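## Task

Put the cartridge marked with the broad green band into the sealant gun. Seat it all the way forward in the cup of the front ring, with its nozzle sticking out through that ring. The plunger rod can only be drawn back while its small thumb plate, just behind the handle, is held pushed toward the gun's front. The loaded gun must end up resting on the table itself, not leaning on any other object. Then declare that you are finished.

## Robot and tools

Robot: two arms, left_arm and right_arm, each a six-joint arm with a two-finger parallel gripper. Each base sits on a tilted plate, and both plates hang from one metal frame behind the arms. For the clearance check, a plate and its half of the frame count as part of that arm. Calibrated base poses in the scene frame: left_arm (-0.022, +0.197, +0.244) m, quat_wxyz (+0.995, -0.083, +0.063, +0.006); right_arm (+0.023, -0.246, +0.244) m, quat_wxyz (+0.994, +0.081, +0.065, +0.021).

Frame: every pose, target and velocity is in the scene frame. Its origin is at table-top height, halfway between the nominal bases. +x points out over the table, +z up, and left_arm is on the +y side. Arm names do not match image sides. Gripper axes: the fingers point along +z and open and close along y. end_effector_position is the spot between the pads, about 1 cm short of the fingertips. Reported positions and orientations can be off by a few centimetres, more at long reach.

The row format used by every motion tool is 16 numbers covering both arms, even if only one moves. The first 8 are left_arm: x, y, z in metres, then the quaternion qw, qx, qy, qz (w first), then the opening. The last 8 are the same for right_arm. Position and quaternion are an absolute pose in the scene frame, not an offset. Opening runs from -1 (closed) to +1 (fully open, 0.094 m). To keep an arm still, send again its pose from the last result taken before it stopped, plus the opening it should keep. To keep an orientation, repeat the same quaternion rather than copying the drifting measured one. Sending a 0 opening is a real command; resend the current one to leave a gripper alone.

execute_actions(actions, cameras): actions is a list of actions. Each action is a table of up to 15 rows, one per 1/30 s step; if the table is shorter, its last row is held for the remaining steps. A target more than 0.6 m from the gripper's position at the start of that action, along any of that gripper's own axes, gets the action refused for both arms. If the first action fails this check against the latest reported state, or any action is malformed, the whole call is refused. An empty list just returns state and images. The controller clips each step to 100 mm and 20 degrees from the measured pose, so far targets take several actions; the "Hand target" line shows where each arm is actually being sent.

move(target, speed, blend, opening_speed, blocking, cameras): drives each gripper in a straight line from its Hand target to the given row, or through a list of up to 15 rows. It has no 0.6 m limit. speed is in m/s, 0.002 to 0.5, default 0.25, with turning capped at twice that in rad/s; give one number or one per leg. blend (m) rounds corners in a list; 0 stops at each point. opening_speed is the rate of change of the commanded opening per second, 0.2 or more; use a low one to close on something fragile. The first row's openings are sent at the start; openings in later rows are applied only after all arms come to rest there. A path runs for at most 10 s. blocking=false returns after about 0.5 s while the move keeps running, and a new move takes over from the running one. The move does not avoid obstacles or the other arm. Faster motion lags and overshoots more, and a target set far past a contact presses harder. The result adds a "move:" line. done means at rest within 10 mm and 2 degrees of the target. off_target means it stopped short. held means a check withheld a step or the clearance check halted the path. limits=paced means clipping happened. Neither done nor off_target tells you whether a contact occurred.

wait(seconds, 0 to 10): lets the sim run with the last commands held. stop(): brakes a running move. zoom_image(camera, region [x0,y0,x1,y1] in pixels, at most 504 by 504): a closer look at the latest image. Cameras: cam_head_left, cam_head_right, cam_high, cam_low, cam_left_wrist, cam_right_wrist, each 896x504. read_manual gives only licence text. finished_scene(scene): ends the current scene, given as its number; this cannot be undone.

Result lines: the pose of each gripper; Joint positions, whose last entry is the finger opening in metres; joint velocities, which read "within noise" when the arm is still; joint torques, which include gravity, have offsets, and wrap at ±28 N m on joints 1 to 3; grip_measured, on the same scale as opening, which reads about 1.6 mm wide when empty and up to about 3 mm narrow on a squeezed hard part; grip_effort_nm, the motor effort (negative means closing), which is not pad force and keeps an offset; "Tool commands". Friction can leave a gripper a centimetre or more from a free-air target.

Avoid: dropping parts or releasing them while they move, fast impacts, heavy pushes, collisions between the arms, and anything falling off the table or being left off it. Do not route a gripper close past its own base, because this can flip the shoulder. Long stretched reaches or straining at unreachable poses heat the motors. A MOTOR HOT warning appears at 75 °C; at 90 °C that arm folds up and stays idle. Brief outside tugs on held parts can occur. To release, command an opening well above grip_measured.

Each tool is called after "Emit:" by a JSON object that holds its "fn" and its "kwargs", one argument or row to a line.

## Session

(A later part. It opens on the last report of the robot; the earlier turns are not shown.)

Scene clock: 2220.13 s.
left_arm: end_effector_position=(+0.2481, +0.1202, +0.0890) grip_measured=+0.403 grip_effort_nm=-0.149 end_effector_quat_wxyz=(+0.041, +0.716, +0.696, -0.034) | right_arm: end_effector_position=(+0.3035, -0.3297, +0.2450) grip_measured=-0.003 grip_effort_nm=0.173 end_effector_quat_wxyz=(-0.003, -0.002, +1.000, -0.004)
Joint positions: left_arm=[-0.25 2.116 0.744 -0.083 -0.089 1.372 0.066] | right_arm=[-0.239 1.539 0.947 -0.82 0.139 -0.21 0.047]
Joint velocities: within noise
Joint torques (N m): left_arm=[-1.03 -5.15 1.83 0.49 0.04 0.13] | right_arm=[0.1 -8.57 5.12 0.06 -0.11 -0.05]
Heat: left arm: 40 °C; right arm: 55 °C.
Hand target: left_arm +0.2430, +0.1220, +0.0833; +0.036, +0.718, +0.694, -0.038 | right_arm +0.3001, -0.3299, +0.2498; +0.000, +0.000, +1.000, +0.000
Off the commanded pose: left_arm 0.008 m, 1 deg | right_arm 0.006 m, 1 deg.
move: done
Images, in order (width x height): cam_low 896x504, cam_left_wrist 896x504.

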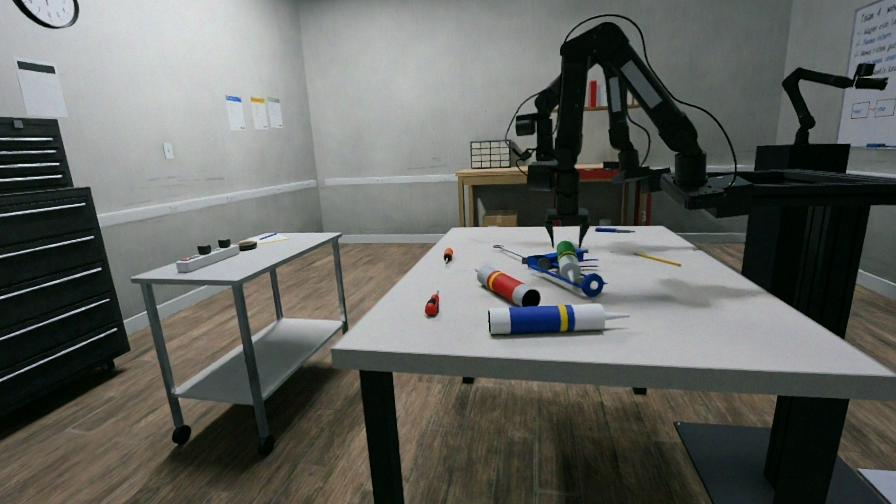

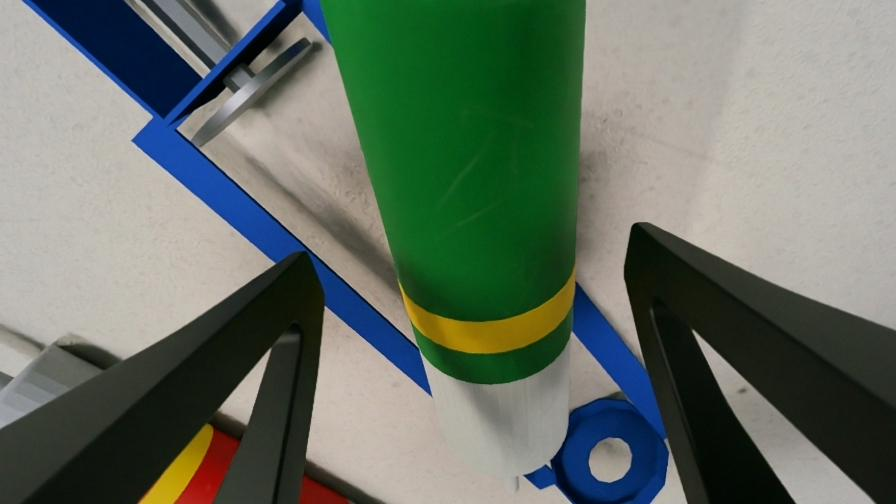

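Emit:
{"fn": "move", "kwargs": {
  "target": [
    [0.241,0.122,0.066,0.0363,0.7183,0.6937,-0.0376,0.4,0.30,-0.33,0.25,0,0,1,0,0.0]
  ],
  "speed": 0.06,
  "cameras": ["cam_left_wrist","cam_low"]
}}

Emit:
{"fn": "zoom_image", "kwargs": {
  "camera": "cam_low",
  "region": [480, 180, 660, 310]
}}

Scene clock: 2224.40 s.
left_arm: end_effector_position=(+0.2455, +0.1204, +0.0719) grip_measured=+0.403 grip_effort_nm=-0.134 end_effector_quat_wxyz=(+0.040, +0.716, +0.696, -0.034) | right_arm: end_effector_position=(+0.3035, -0.3297, +0.2450) grip_measured=-0.003 grip_effort_nm=0.173 end_effector_quat_wxyz=(-0.003, -0.002, +1.000, -0.004)
Joint positions: left_arm=[-0.24 2.186 0.744 -0.014 -0.089 1.383 0.066] | right_arm=[-0.239 1.539 0.947 -0.82 0.139 -0.21 0.047]
Joint velocities: within noise
Joint torques (N m): left_arm=[-1.09 -5.22 1.59 0.49 0.07 0.19] | right_arm=[0.13 -8.66 5.14 0.07 -0.07 -0.05]
Heat: left arm: 40 °C; right arm: 55 °C.
Hand target: left_arm +0.2410, +0.1220, +0.0663; +0.036, +0.718, +0.694, -0.038 | right_arm +0.3001, -0.3299, +0.2498; +0.000, +0.000, +1.000, +0.000
Off the commanded pose: left_arm 0.008 m, 1 deg | right_arm 0.006 m, 1 deg.
move: done
Images, in order (width x height): cam_low 896x504, cam_left_wrist 896x504.

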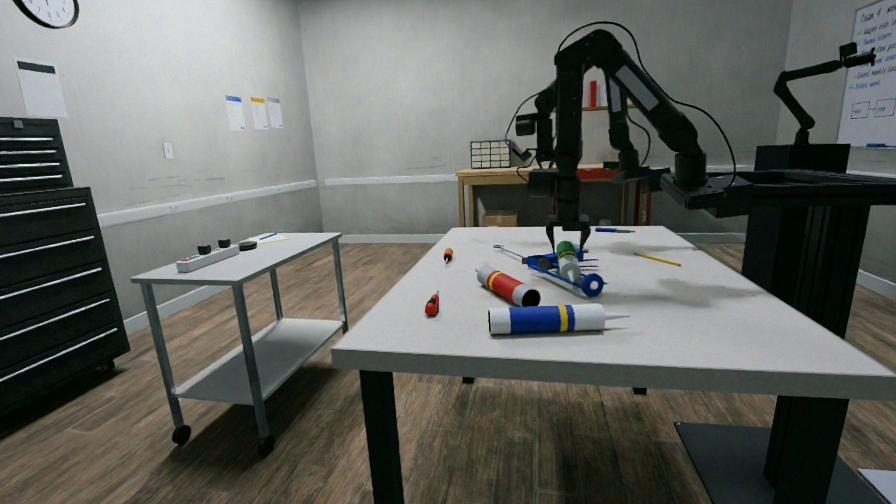

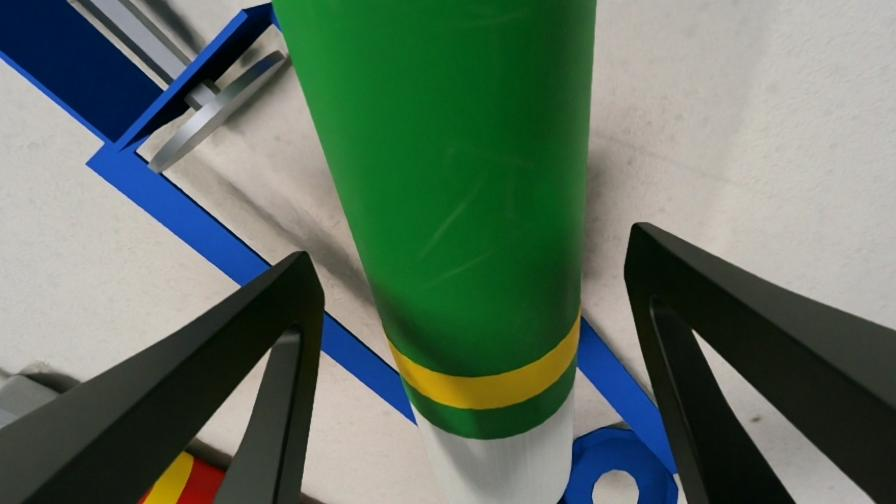

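Scaled by 2.800 from the camera's 896x504 image, which has a finer 1280x720 frame.

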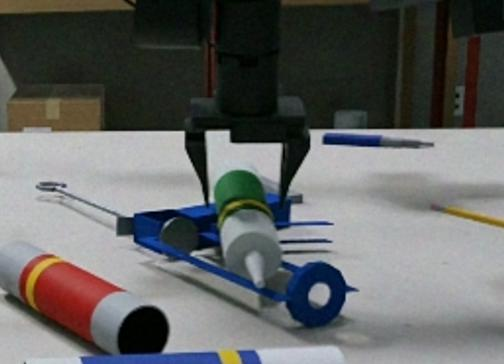

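Emit:
{"fn": "move", "kwargs": {
  "target": [
    [0.240,0.122,0.059,0.0363,0.7183,0.6937,-0.0376,0.4,0.30,-0.33,0.25,0,0,1,0,0.0],
    [0.240,0.122,0.059,0.0363,0.7183,0.6937,-0.0376,-0.3,0.30,-0.33,0.25,0,0,1,0,0.0]
  ],
  "speed": 0.06,
  "opening_speed": 0.4,
  "cameras": ["cam_left_wrist","cam_low"]
}}

Emit:
{"fn": "zoom_image", "kwargs": {
  "camera": "cam_low",
  "region": [480, 180, 660, 310]
}}

Scene clock: 2229.63 s.
left_arm: end_effector_position=(+0.2447, +0.1206, +0.0649) grip_measured=-0.024 grip_effort_nm=-1.028 end_effector_quat_wxyz=(+0.040, +0.716, +0.696, -0.034) | right_arm: end_effector_position=(+0.3034, -0.3296, +0.2450) grip_measured=-0.003 grip_effort_nm=0.173 end_effector_quat_wxyz=(-0.003, -0.002, +1.000, -0.004)
Joint positions: left_arm=[-0.236 2.215 0.744 0.016 -0.089 1.387 0.046] | right_arm=[-0.239 1.539 0.947 -0.82 0.139 -0.21 0.047]
Joint velocities: within noise
Joint torques (N m): left_arm=[-1.14 -5.18 1.55 0.42 0.06 0.16] | right_arm=[0.12 -8.62 5.12 0.08 -0.09 -0.06]
Heat: left arm: 39 °C; right arm: 55 °C.
Hand target: left_arm +0.2399, +0.1220, +0.0592; +0.036, +0.718, +0.694, -0.038 | right_arm +0.3000, -0.3299, +0.2498; +0.000, +0.000, +1.000, +0.000
Off the commanded pose: left_arm 0.008 m, 1 deg | right_arm 0.006 m, 1 deg.
move: done
Images, in order (width x height): cam_low 896x504, cam_left_wrist 896x504.

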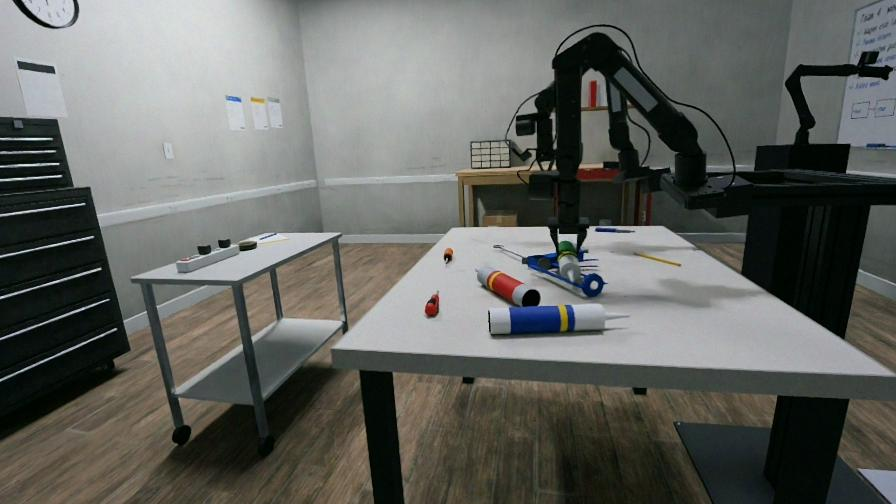

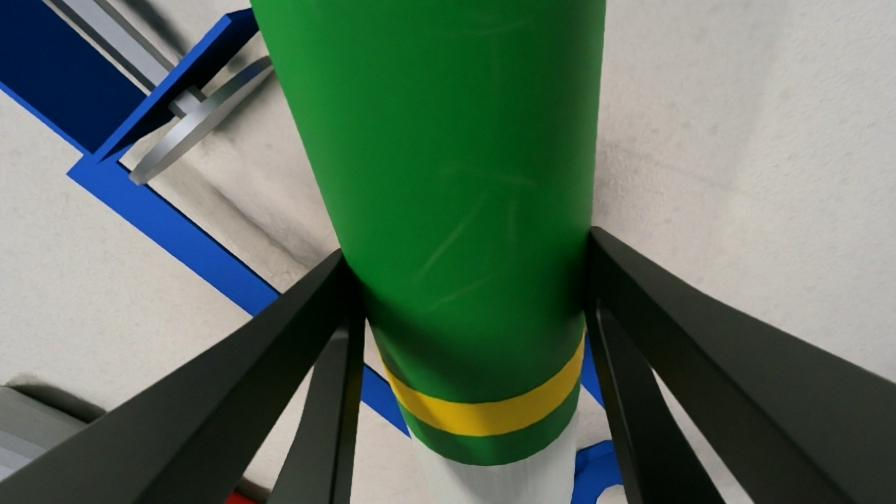

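Scaled by 2.800 from the camera's 896x504 image, which has a finer 1280x720 frame.

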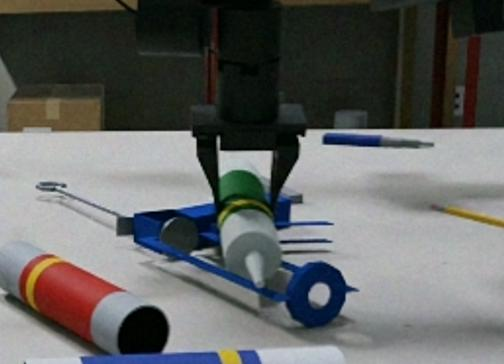

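Emit:
{"fn": "move", "kwargs": {
  "target": [
    [0.245,0.121,0.16,0.0363,0.7183,0.6937,-0.0376,-0.3,0.30,-0.33,0.25,0,0,1,0,0.0],
    [0.43,0.07,0.16,0,0.5373,0.8434,0,-0.3,0.30,-0.33,0.25,0,0,1,0,0.0],
    [0.43,0.07,0.07,0,0.5373,0.8434,0,-0.3,0.30,-0.33,0.25,0,0,1,0,0.0]
  ],
  "speed": 0.12,
  "blend": [0.01,0.02,0]
}}

Emit:
{"fn": "zoom_image", "kwargs": {
  "camera": "cam_low",
  "region": [460, 180, 660, 320]
}}

Scene clock: 2246.77 s.
left_arm: end_effector_position=(+0.4215, +0.0714, +0.0753) grip_measured=-0.297 grip_effort_nm=-0.139 end_effector_quat_wxyz=(-0.009, +0.537, +0.844, -0.004) | right_arm: end_effector_position=(+0.3034, -0.3296, +0.2450) grip_measured=-0.003 grip_effort_nm=0.173 end_effector_quat_wxyz=(-0.003, -0.002, +1.000, -0.004)
Joint positions: left_arm=[-0.299 2.61 1.793 -0.7 -0.193 0.848 0.033] | right_arm=[-0.239 1.539 0.947 -0.82 0.139 -0.21 0.047]
Joint velocities: within noise
Joint torques (N m): left_arm=[-2.47 -9.36 7.58 0.38 -0.05 0.13] | right_arm=[0.17 -8.62 5.12 0.08 -0.07 -0.05]
Heat: left arm: 40 °C; right arm: 55 °C.
Hand target: left_arm +0.4297, +0.0702, +0.0702; +0.000, +0.537, +0.843, +0.000 | right_arm +0.3000, -0.3299, +0.2498; +0.000, +0.000, +1.000, +0.000
Off the commanded pose: left_arm 0.010 m, 1 deg | right_arm 0.006 m, 1 deg.
move: done

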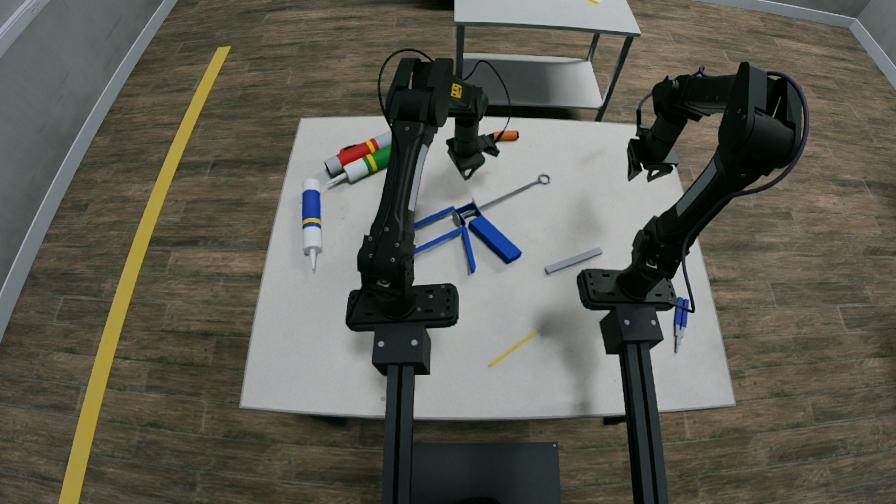

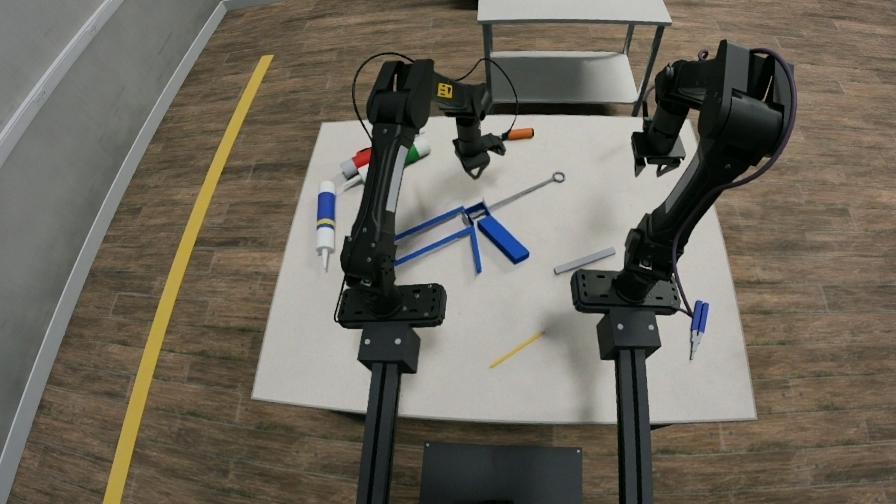

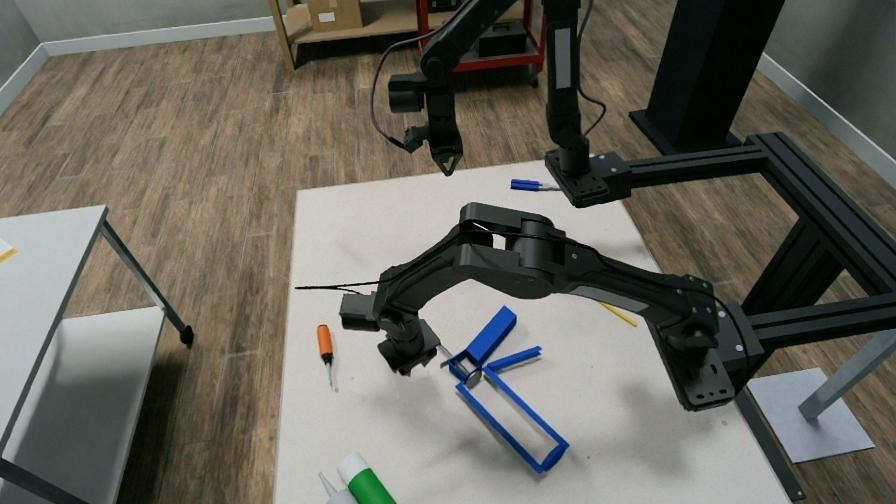

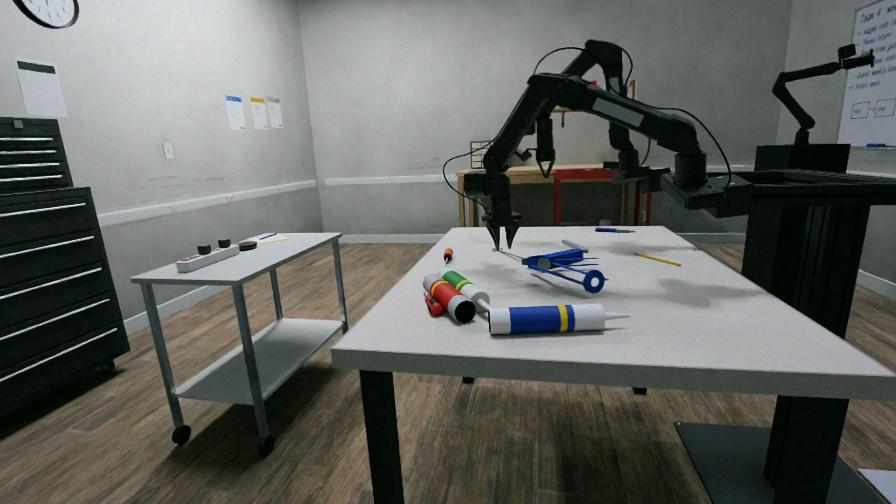

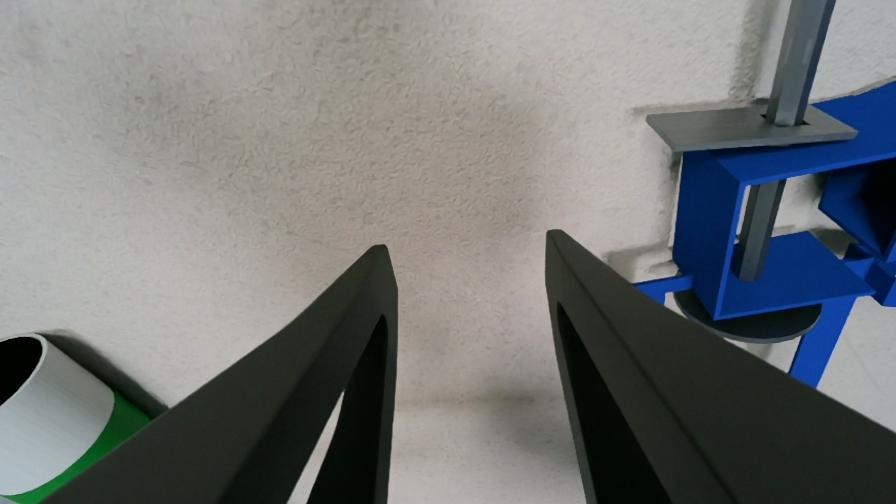

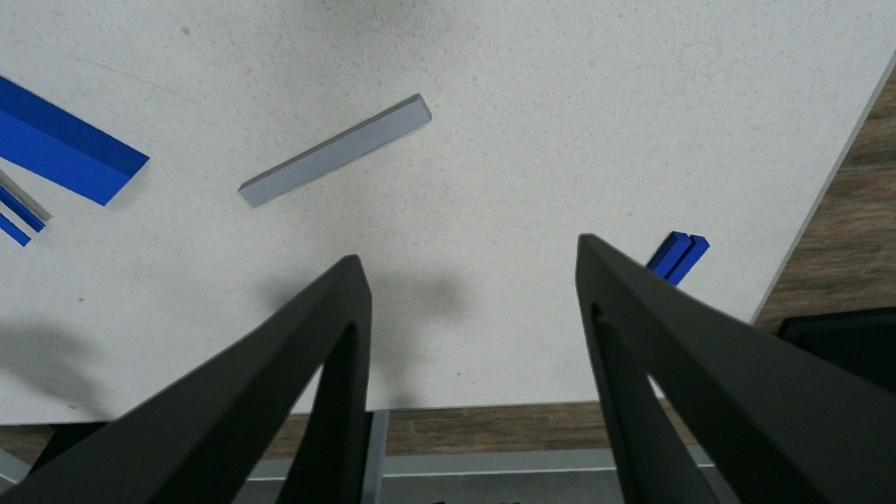

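Scaled by 2.520 from the camera's 896x504 image, which has a finer 1280x720 frame.

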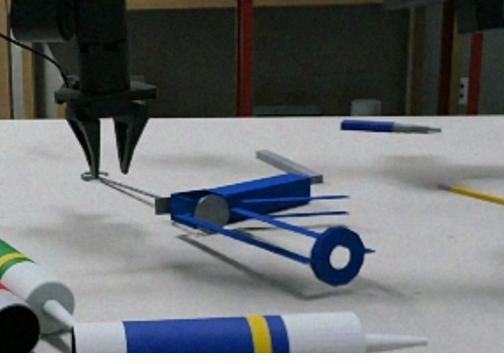

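Emit:
{"fn": "zoom_image", "kwargs": {
  "camera": "cam_left_wrist",
  "region": [600, 0, 896, 390]
}}

Scaled by 1.292 from the camera's 896x504 image, which has a finer 1280x720 frame.

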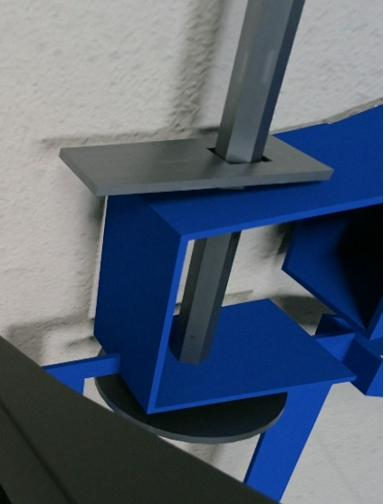

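Emit:
{"fn": "move", "kwargs": {
  "target": [
    [0.42,0.07,0.22,0,0.5373,0.8434,0,1.0,0.30,-0.33,0.25,0,0,1,0,0.0],
    [0.36,0.11,0.27,0.2884,0.5049,0.7925,-0.1838,1.0,0.30,-0.33,0.25,0,0,1,0,0.0]
  ],
  "speed": 0.2,
  "blend": 0.02,
  "cameras": ["cam_left_wrist","cam_head_right"]
}}

Scene clock: 2276.50 s.
left_arm: end_effector_position=(+0.3544, +0.1095, +0.2546) grip_measured=+0.997 grip_effort_nm=0.144 end_effector_quat_wxyz=(+0.260, +0.502, +0.803, -0.191) | right_arm: end_effector_position=(+0.3034, -0.3296, +0.2450) grip_measured=-0.003 grip_effort_nm=0.173 end_effector_quat_wxyz=(-0.003, -0.002, +1.000, -0.004)
Joint positions: left_arm=[-0.062 1.747 1.009 -0.438 0.426 1.039 0.094] | right_arm=[-0.239 1.539 0.947 -0.82 0.139 -0.21 0.047]
Joint velocities: within noise
Joint torques (N m): left_arm=[-1.24 -9.98 5.05 0.85 0.42 0.19] | right_arm=[0.13 -8.7 5.2 0.07 -0.09 -0.05]
Heat: left arm: 47 °C; right arm: 54 °C.
Hand target: left_arm +0.3599, +0.1100, +0.2698; +0.288, +0.505, +0.792, -0.184 | right_arm +0.3001, -0.3299, +0.2498; +0.000, +0.000, +1.000, +0.000
Off the commanded pose: left_arm 0.016 m, 4 deg | right_arm 0.006 m, 1 deg.
move: off_target (left_arm)
Images, in order (width x height): cam_head_right 896x504, cam_left_wrist 896x504.

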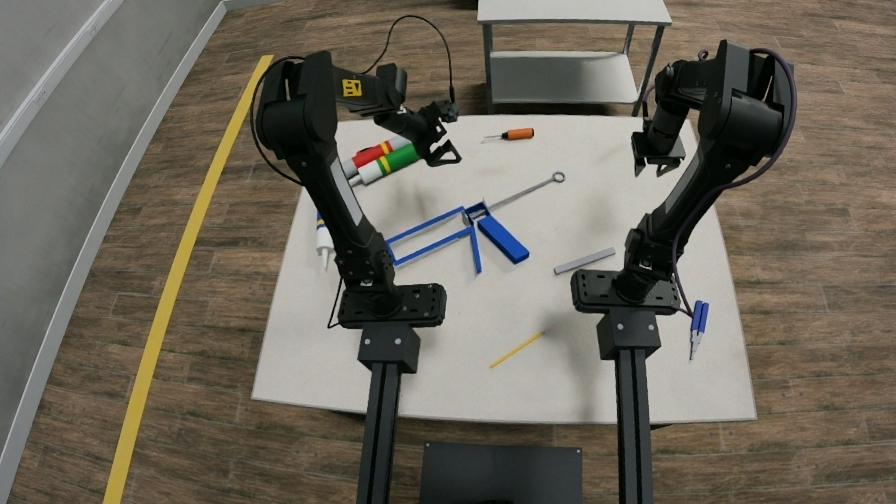

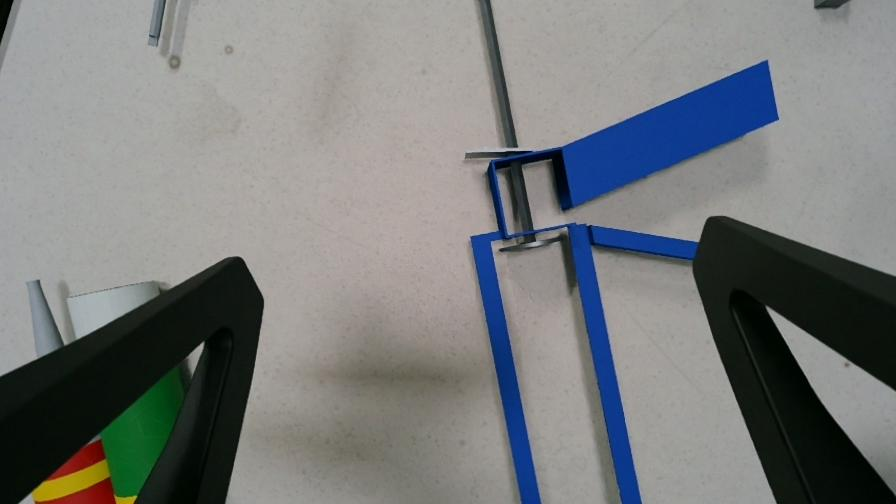

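Emit:
{"fn": "zoom_image", "kwargs": {
  "camera": "cam_left_wrist",
  "region": [440, 120, 620, 280]
}}

Scaled by 2.800 from the camera's 896x504 image, which has a finer 1280x720 frame.

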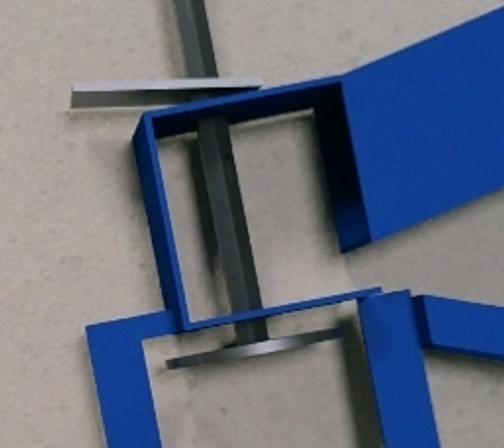

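Emit:
{"fn": "move", "kwargs": {
  "target": [0.338,0.0713,0.13,0,0.9336,0.3584,0,1.0,0.30,-0.33,0.25,0,0,1,0,0.0],
  "speed": 0.2,
  "cameras": ["cam_left_wrist","cam_head_right","cam_low"]
}}

Scene clock: 2312.33 s.
left_arm: end_effector_position=(+0.3313, +0.0799, +0.1322) grip_measured=+0.997 grip_effort_nm=0.144 end_effector_quat_wxyz=(-0.004, +0.929, +0.370, -0.007) | right_arm: end_effector_position=(+0.3034, -0.3296, +0.2450) grip_measured=-0.003 grip_effort_nm=0.178 end_effector_quat_wxyz=(-0.003, -0.002, +1.000, -0.004)
Joint positions: left_arm=[-0.374 2.219 1.248 -0.556 -0.196 2.024 0.094] | right_arm=[-0.239 1.539 0.947 -0.82 0.139 -0.21 0.047]
Joint velocities: within noise
Joint torques (N m): left_arm=[-3.69 -7.08 7.15 0.32 -0.07 0.14] | right_arm=[0.1 -8.69 5.22 0.08 -0.1 -0.06]
Heat: left arm: 45 °C; right arm: 54 °C.
Hand target: left_arm +0.3377, +0.0714, +0.1302; +0.000, +0.934, +0.358, +0.000 | right_arm +0.3001, -0.3299, +0.2498; +0.000, +0.000, +1.000, +0.000
Off the commanded pose: left_arm 0.011 m, 2 deg | right_arm 0.006 m, 1 deg.
move: off_target (left_arm)
Images, in order (width x height): cam_head_right 896x504, cam_low 896x504, cam_left_wrist 896x504.

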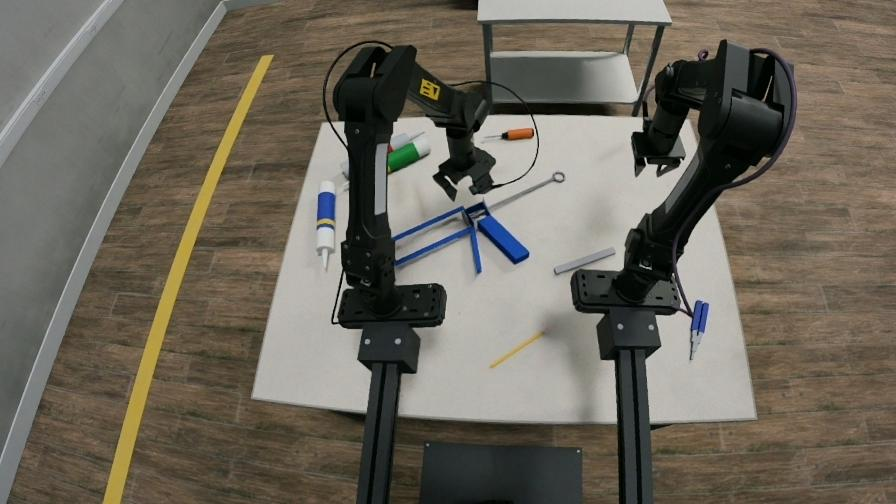

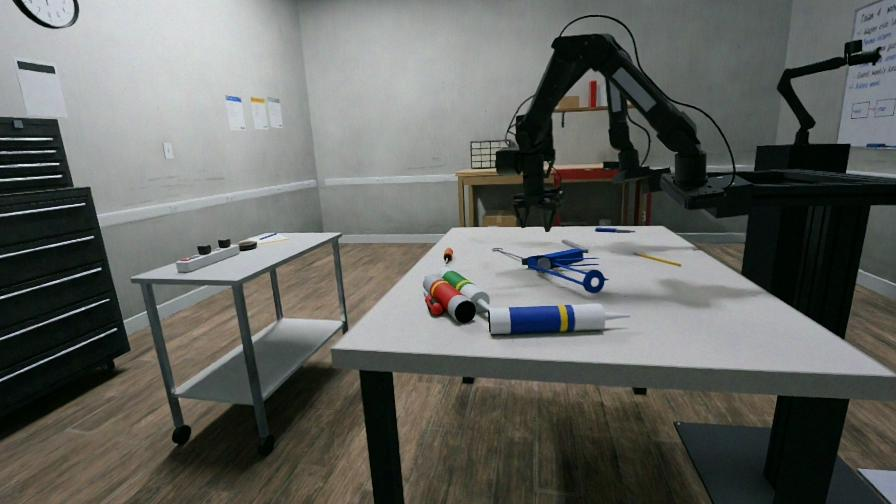

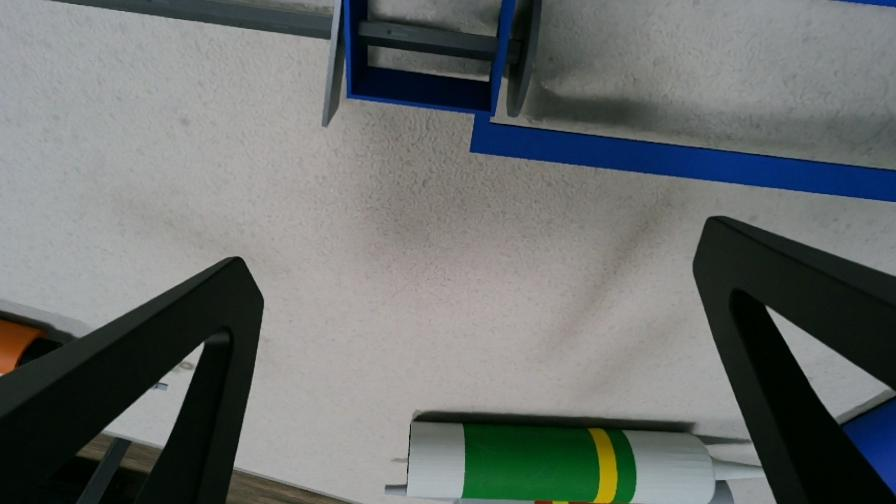

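Emit:
{"fn": "move", "kwargs": {
  "target": [0.334,0.060,0.085,0,0.9100,0.4147,0,1.0,0.30,-0.33,0.25,0,0,1,0,0.0],
  "speed": 0.1,
  "cameras": ["cam_left_wrist","cam_low"]
}}

Emit:
{"fn": "zoom_image", "kwargs": {
  "camera": "cam_low",
  "region": [480, 200, 620, 300]
}}

Scene clock: 2324.80 s.
left_arm: end_effector_position=(+0.3297, +0.0696, +0.0888) grip_measured=+0.997 grip_effort_nm=0.144 end_effector_quat_wxyz=(-0.005, +0.909, +0.416, -0.006) | right_arm: end_effector_position=(+0.3034, -0.3296, +0.2450) grip_measured=-0.003 grip_effort_nm=0.178 end_effector_quat_wxyz=(-0.003, -0.002, +1.000, -0.004)
Joint positions: left_arm=[-0.378 2.352 1.259 -0.435 -0.198 1.919 0.094] | right_arm=[-0.239 1.539 0.947 -0.82 0.139 -0.21 0.047]
Joint velocities: within noise
Joint torques (N m): left_arm=[-4.04 -7.27 6.16 0.34 -0.03 -0.11] | right_arm=[0.08 -8.61 5.09 0.07 -0.09 -0.05]
Heat: left arm: 43 °C; right arm: 54 °C.
Hand target: left_arm +0.3337, +0.0601, +0.0853; +0.000, +0.910, +0.415, +0.000 | right_arm +0.3001, -0.3299, +0.2498; +0.000, +0.000, +1.000, +0.000
Off the commanded pose: left_arm 0.011 m, 1 deg | right_arm 0.006 m, 1 deg.
move: off_target (left_arm)
Images, in order (width x height): cam_low 896x504, cam_left_wrist 896x504.

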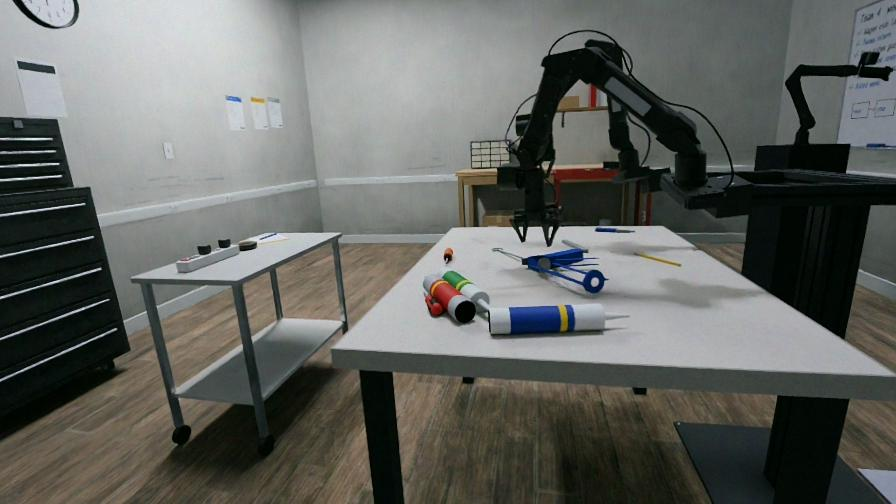

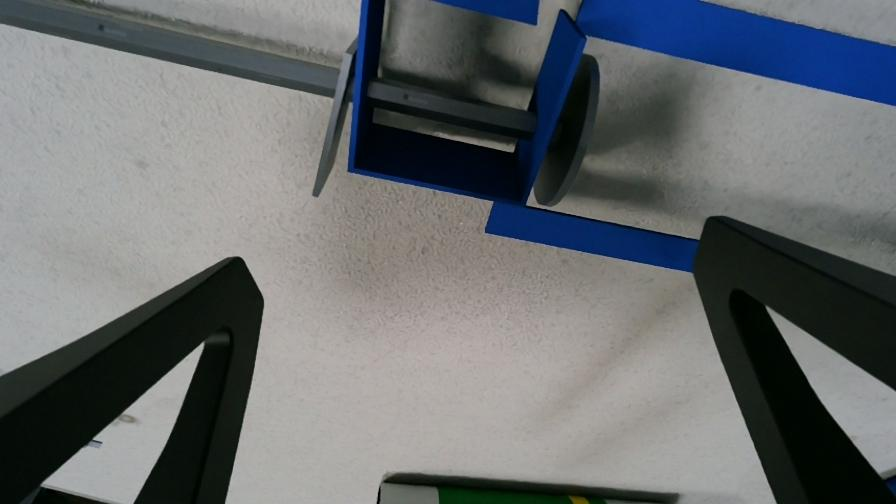

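Scaled by 3.600 from the camera's 896x504 image, which has a finer 1280x720 frame.

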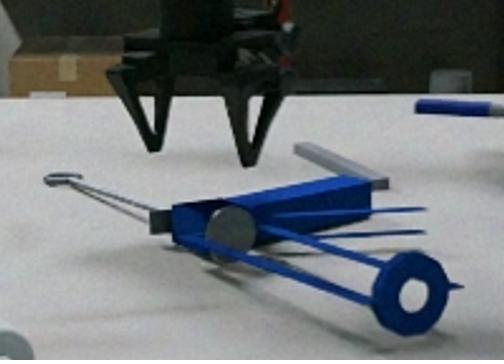

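Emit:
{"fn": "move", "kwargs": {
  "target": [0.3285,0.052,0.058,0,0.9100,0.4147,0,1.0,0.30,-0.33,0.25,0,0,1,0,0.0],
  "speed": 0.06,
  "cameras": ["cam_left_wrist","cam_low"]
}}

Emit:
{"fn": "zoom_image", "kwargs": {
  "camera": "cam_low",
  "region": [480, 200, 620, 300]
}}

Scene clock: 2331.07 s.
left_arm: end_effector_position=(+0.3259, +0.0612, +0.0626) grip_measured=+0.997 grip_effort_nm=0.149 end_effector_quat_wxyz=(-0.003, +0.909, +0.417, -0.005) | right_arm: end_effector_position=(+0.3034, -0.3296, +0.2450) grip_measured=-0.003 grip_effort_nm=0.173 end_effector_quat_wxyz=(-0.003, -0.002, +1.000, -0.004)
Joint positions: left_arm=[-0.388 2.434 1.268 -0.361 -0.198 1.908 0.094] | right_arm=[-0.239 1.539 0.947 -0.82 0.139 -0.21 0.047]
Joint velocities: within noise
Joint torques (N m): left_arm=[-4.07 -7.32 5.67 0.36 -0.04 -0.09] | right_arm=[0.06 -8.59 5.19 0.06 -0.08 -0.05]
Heat: left arm: 42 °C; right arm: 54 °C.
Hand target: left_arm +0.3283, +0.0521, +0.0583; +0.000, +0.910, +0.415, +0.000 | right_arm +0.3001, -0.3299, +0.2498; +0.000, +0.000, +1.000, +0.000
Off the commanded pose: left_arm 0.011 m, 1 deg | right_arm 0.006 m, 1 deg.
move: off_target (left_arm)
Images, in order (width x height): cam_low 896x504, cam_left_wrist 896x504.

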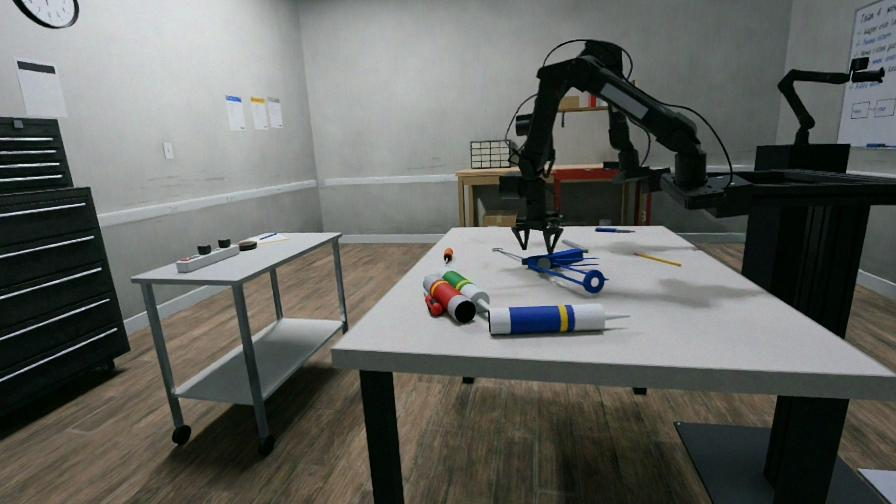

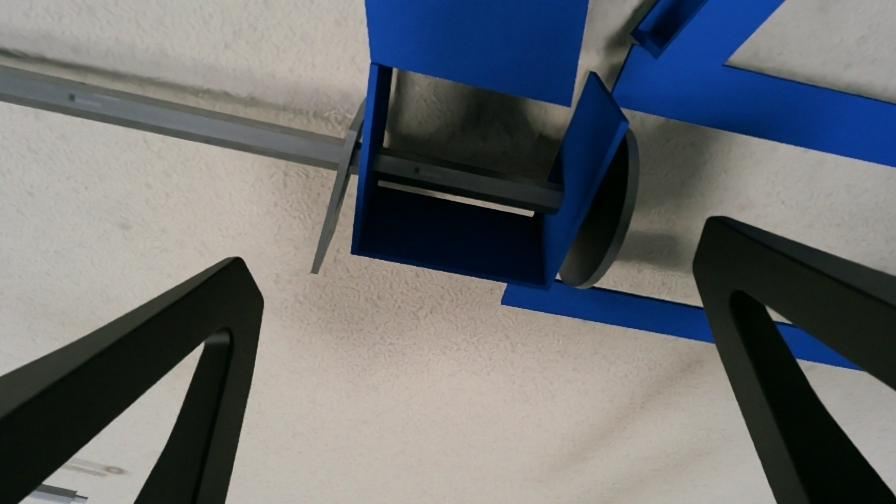

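Scaled by 3.600 from the camera's 896x504 image, which has a finer 1280x720 frame.

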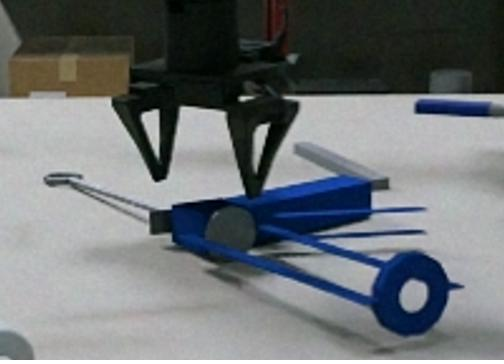

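Emit:
{"fn": "move", "kwargs": {
  "target": [0.327,0.0534,0.040,0,0.9100,0.4147,0,1.0,0.30,-0.33,0.25,0,0,1,0,0.0],
  "speed": 0.05,
  "cameras": ["cam_left_wrist","cam_low"]
}}

Emit:
{"fn": "zoom_image", "kwargs": {
  "camera": "cam_low",
  "region": [480, 200, 620, 300]
}}

Scene clock: 2340.27 s.
left_arm: end_effector_position=(+0.3241, +0.0583, +0.0459) grip_measured=+0.997 grip_effort_nm=0.144 end_effector_quat_wxyz=(-0.002, +0.909, +0.417, -0.004) | right_arm: end_effector_position=(+0.3034, -0.3296, +0.2450) grip_measured=-0.003 grip_effort_nm=0.173 end_effector_quat_wxyz=(-0.003, -0.002, +1.000, -0.004)
Joint positions: left_arm=[-0.388 2.485 1.275 -0.313 -0.198 1.907 0.094] | right_arm=[-0.239 1.539 0.947 -0.82 0.139 -0.21 0.047]
Joint velocities: within noise
Joint torques (N m): left_arm=[-3.12 -7.36 5.2 0.36 -0.05 0.02] | right_arm=[0.13 -8.68 5.18 0.08 -0.11 -0.05]
Heat: left arm: 41 °C; right arm: 53 °C.
Hand target: left_arm +0.3268, +0.0535, +0.0402; +0.000, +0.910, +0.415, +0.000 | right_arm +0.3001, -0.3299, +0.2498; +0.000, +0.000, +1.000, +0.000
Off the commanded pose: left_arm 0.008 m, 1 deg | right_arm 0.006 m, 1 deg.
move: done
Images, in order (width x height): cam_low 896x504, cam_left_wrist 896x504.

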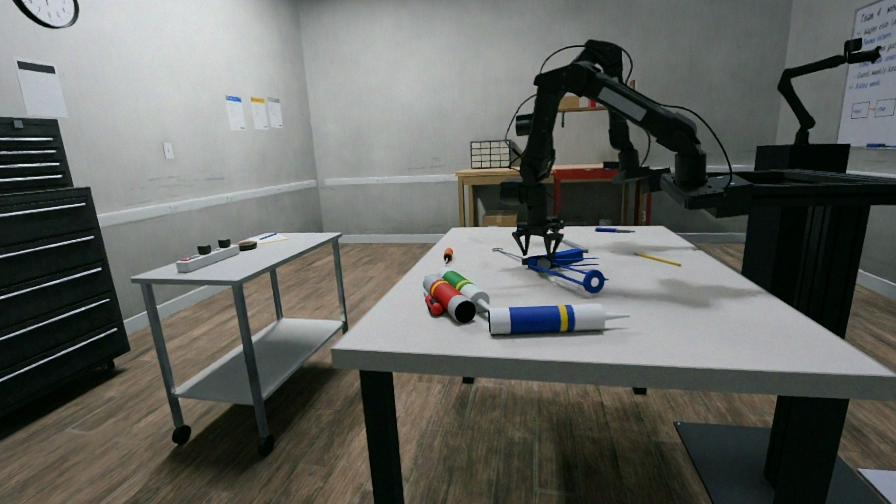

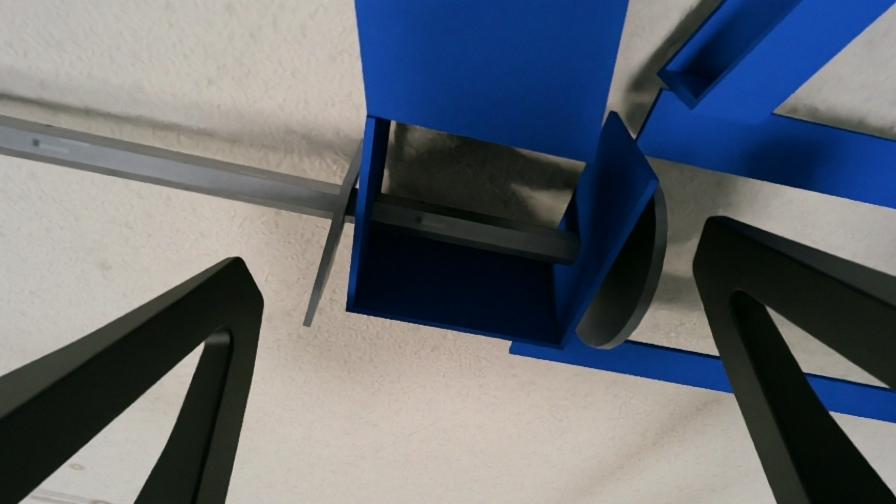

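Scaled by 3.600 from the camera's 896x504 image, which has a finer 1280x720 frame.

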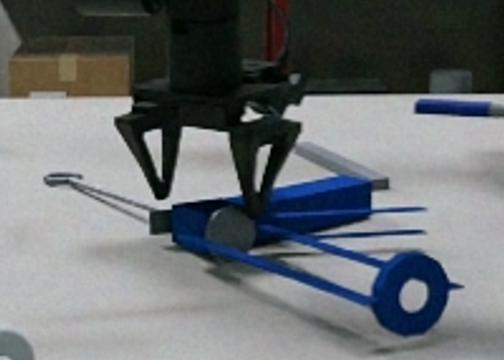

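Emit:
{"fn": "move", "kwargs": {
  "target": [0.326,0.0555,0.028,0,0.9100,0.4147,0,1.0,0.30,-0.33,0.25,0,0,1,0,0.0],
  "speed": 0.05,
  "cameras": ["cam_left_wrist","cam_low"]
}}

Emit:
{"fn": "zoom_image", "kwargs": {
  "camera": "cam_low",
  "region": [480, 200, 620, 300]
}}

Scene clock: 2346.40 s.
left_arm: end_effector_position=(+0.3205, +0.0572, +0.0345) grip_measured=+0.997 grip_effort_nm=0.144 end_effector_quat_wxyz=(-0.003, +0.909, +0.416, -0.005) | right_arm: end_effector_position=(+0.3034, -0.3296, +0.2450) grip_measured=-0.003 grip_effort_nm=0.178 end_effector_quat_wxyz=(-0.003, -0.002, +1.000, -0.004)
Joint positions: left_arm=[-0.388 2.519 1.275 -0.281 -0.198 1.909 0.094] | right_arm=[-0.239 1.539 0.947 -0.82 0.139 -0.21 0.047]
Joint velocities: within noise
Joint torques (N m): left_arm=[-2.19 -7.31 5.35 0.35 -0.05 0.13] | right_arm=[0.05 -8.61 5.14 0.08 -0.08 -0.03]
Heat: left arm: 41 °C; right arm: 53 °C.
Hand target: left_arm +0.3258, +0.0557, +0.0282; +0.000, +0.910, +0.415, +0.000 | right_arm +0.3001, -0.3300, +0.2498; +0.000, +0.000, +1.000, +0.000
Off the commanded pose: left_arm 0.009 m, 1 deg | right_arm 0.006 m, 1 deg.
move: done
Images, in order (width x height): cam_low 896x504, cam_left_wrist 896x504.

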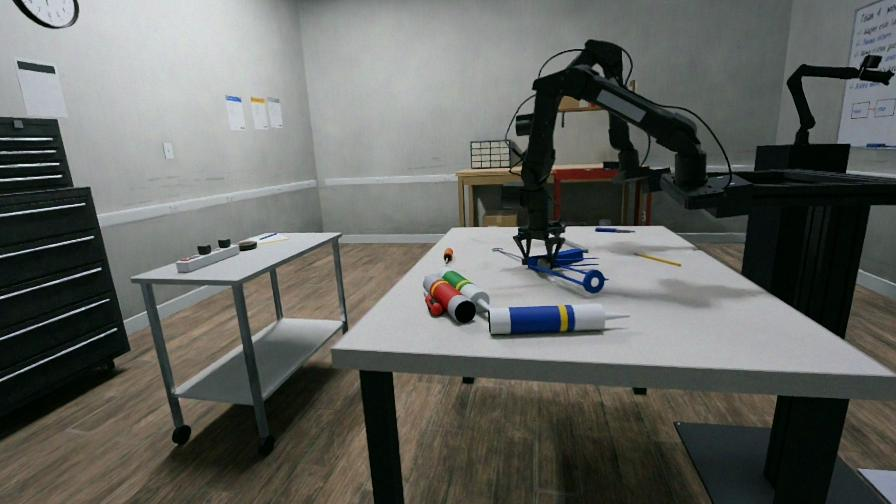

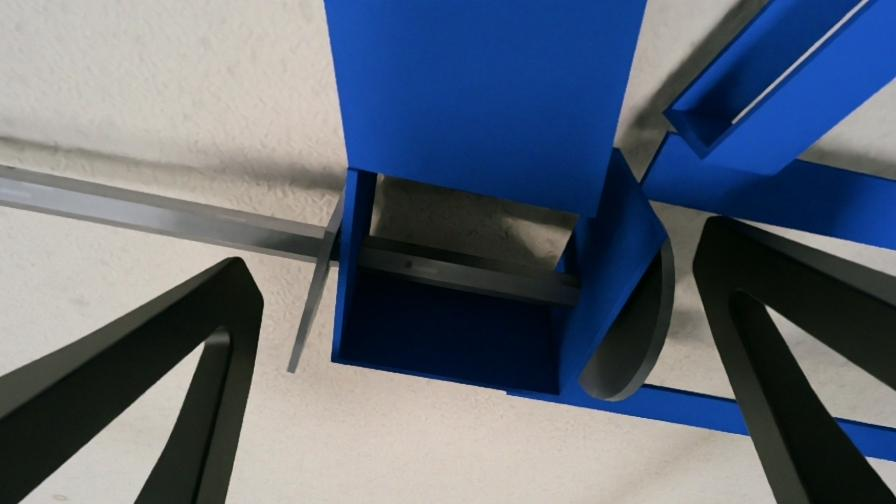

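Scaled by 3.600 from the camera's 896x504 image, which has a finer 1280x720 frame.

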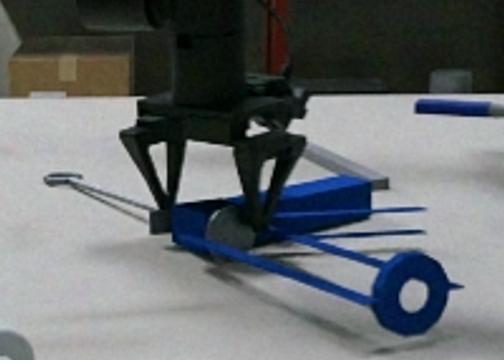

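Emit:
{"fn": "move", "kwargs": {
  "target": [0.326,0.063,0.029,0,0.9100,0.4147,0,1.0,0.30,-0.33,0.25,0,0,1,0,0.0],
  "speed": 0.05,
  "cameras": ["cam_left_wrist"]
}}

Scene clock: 2353.27 s.
left_arm: end_effector_position=(+0.3239, +0.0622, +0.0333) grip_measured=+0.997 grip_effort_nm=0.144 end_effector_quat_wxyz=(-0.002, +0.909, +0.417, -0.003) | right_arm: end_effector_position=(+0.3033, -0.3296, +0.2450) grip_measured=-0.003 grip_effort_nm=0.173 end_effector_quat_wxyz=(-0.003, -0.002, +1.000, -0.004)
Joint positions: left_arm=[-0.373 2.519 1.275 -0.273 -0.198 1.924 0.094] | right_arm=[-0.239 1.539 0.947 -0.821 0.139 -0.21 0.047]
Joint velocities: within noise
Joint torques (N m): left_arm=[-2.03 -8.18 3.74 0.37 -0.02 0.19] | right_arm=[0.13 -8.62 5.09 0.07 -0.1 -0.05]
Heat: left arm: 41 °C; right arm: 53 °C.
Hand target: left_arm +0.3259, +0.0630, +0.0291; +0.000, +0.910, +0.415, +0.000 | right_arm +0.3000, -0.3299, +0.2498; +0.000, +0.000, +1.000, +0.000
Off the commanded pose: left_arm 0.005 m, 0 deg | right_arm 0.006 m, 1 deg.
move: done
Images, in order (width x height): cam_left_wrist 896x504.

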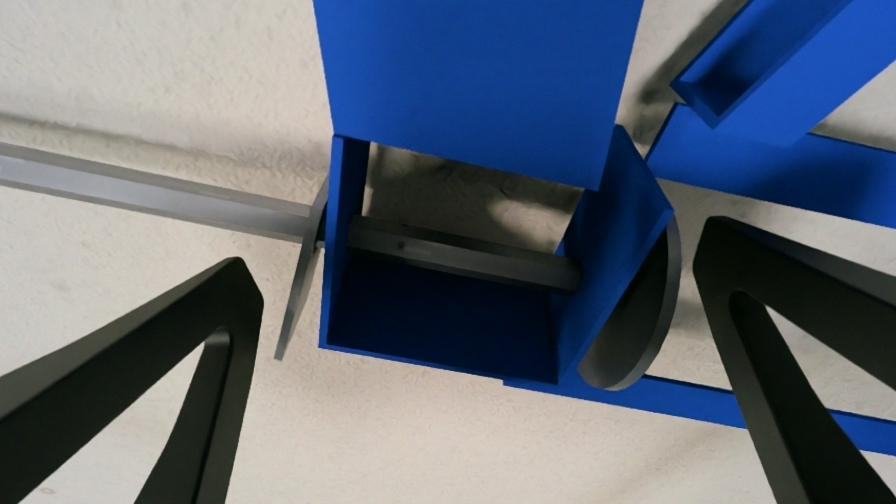

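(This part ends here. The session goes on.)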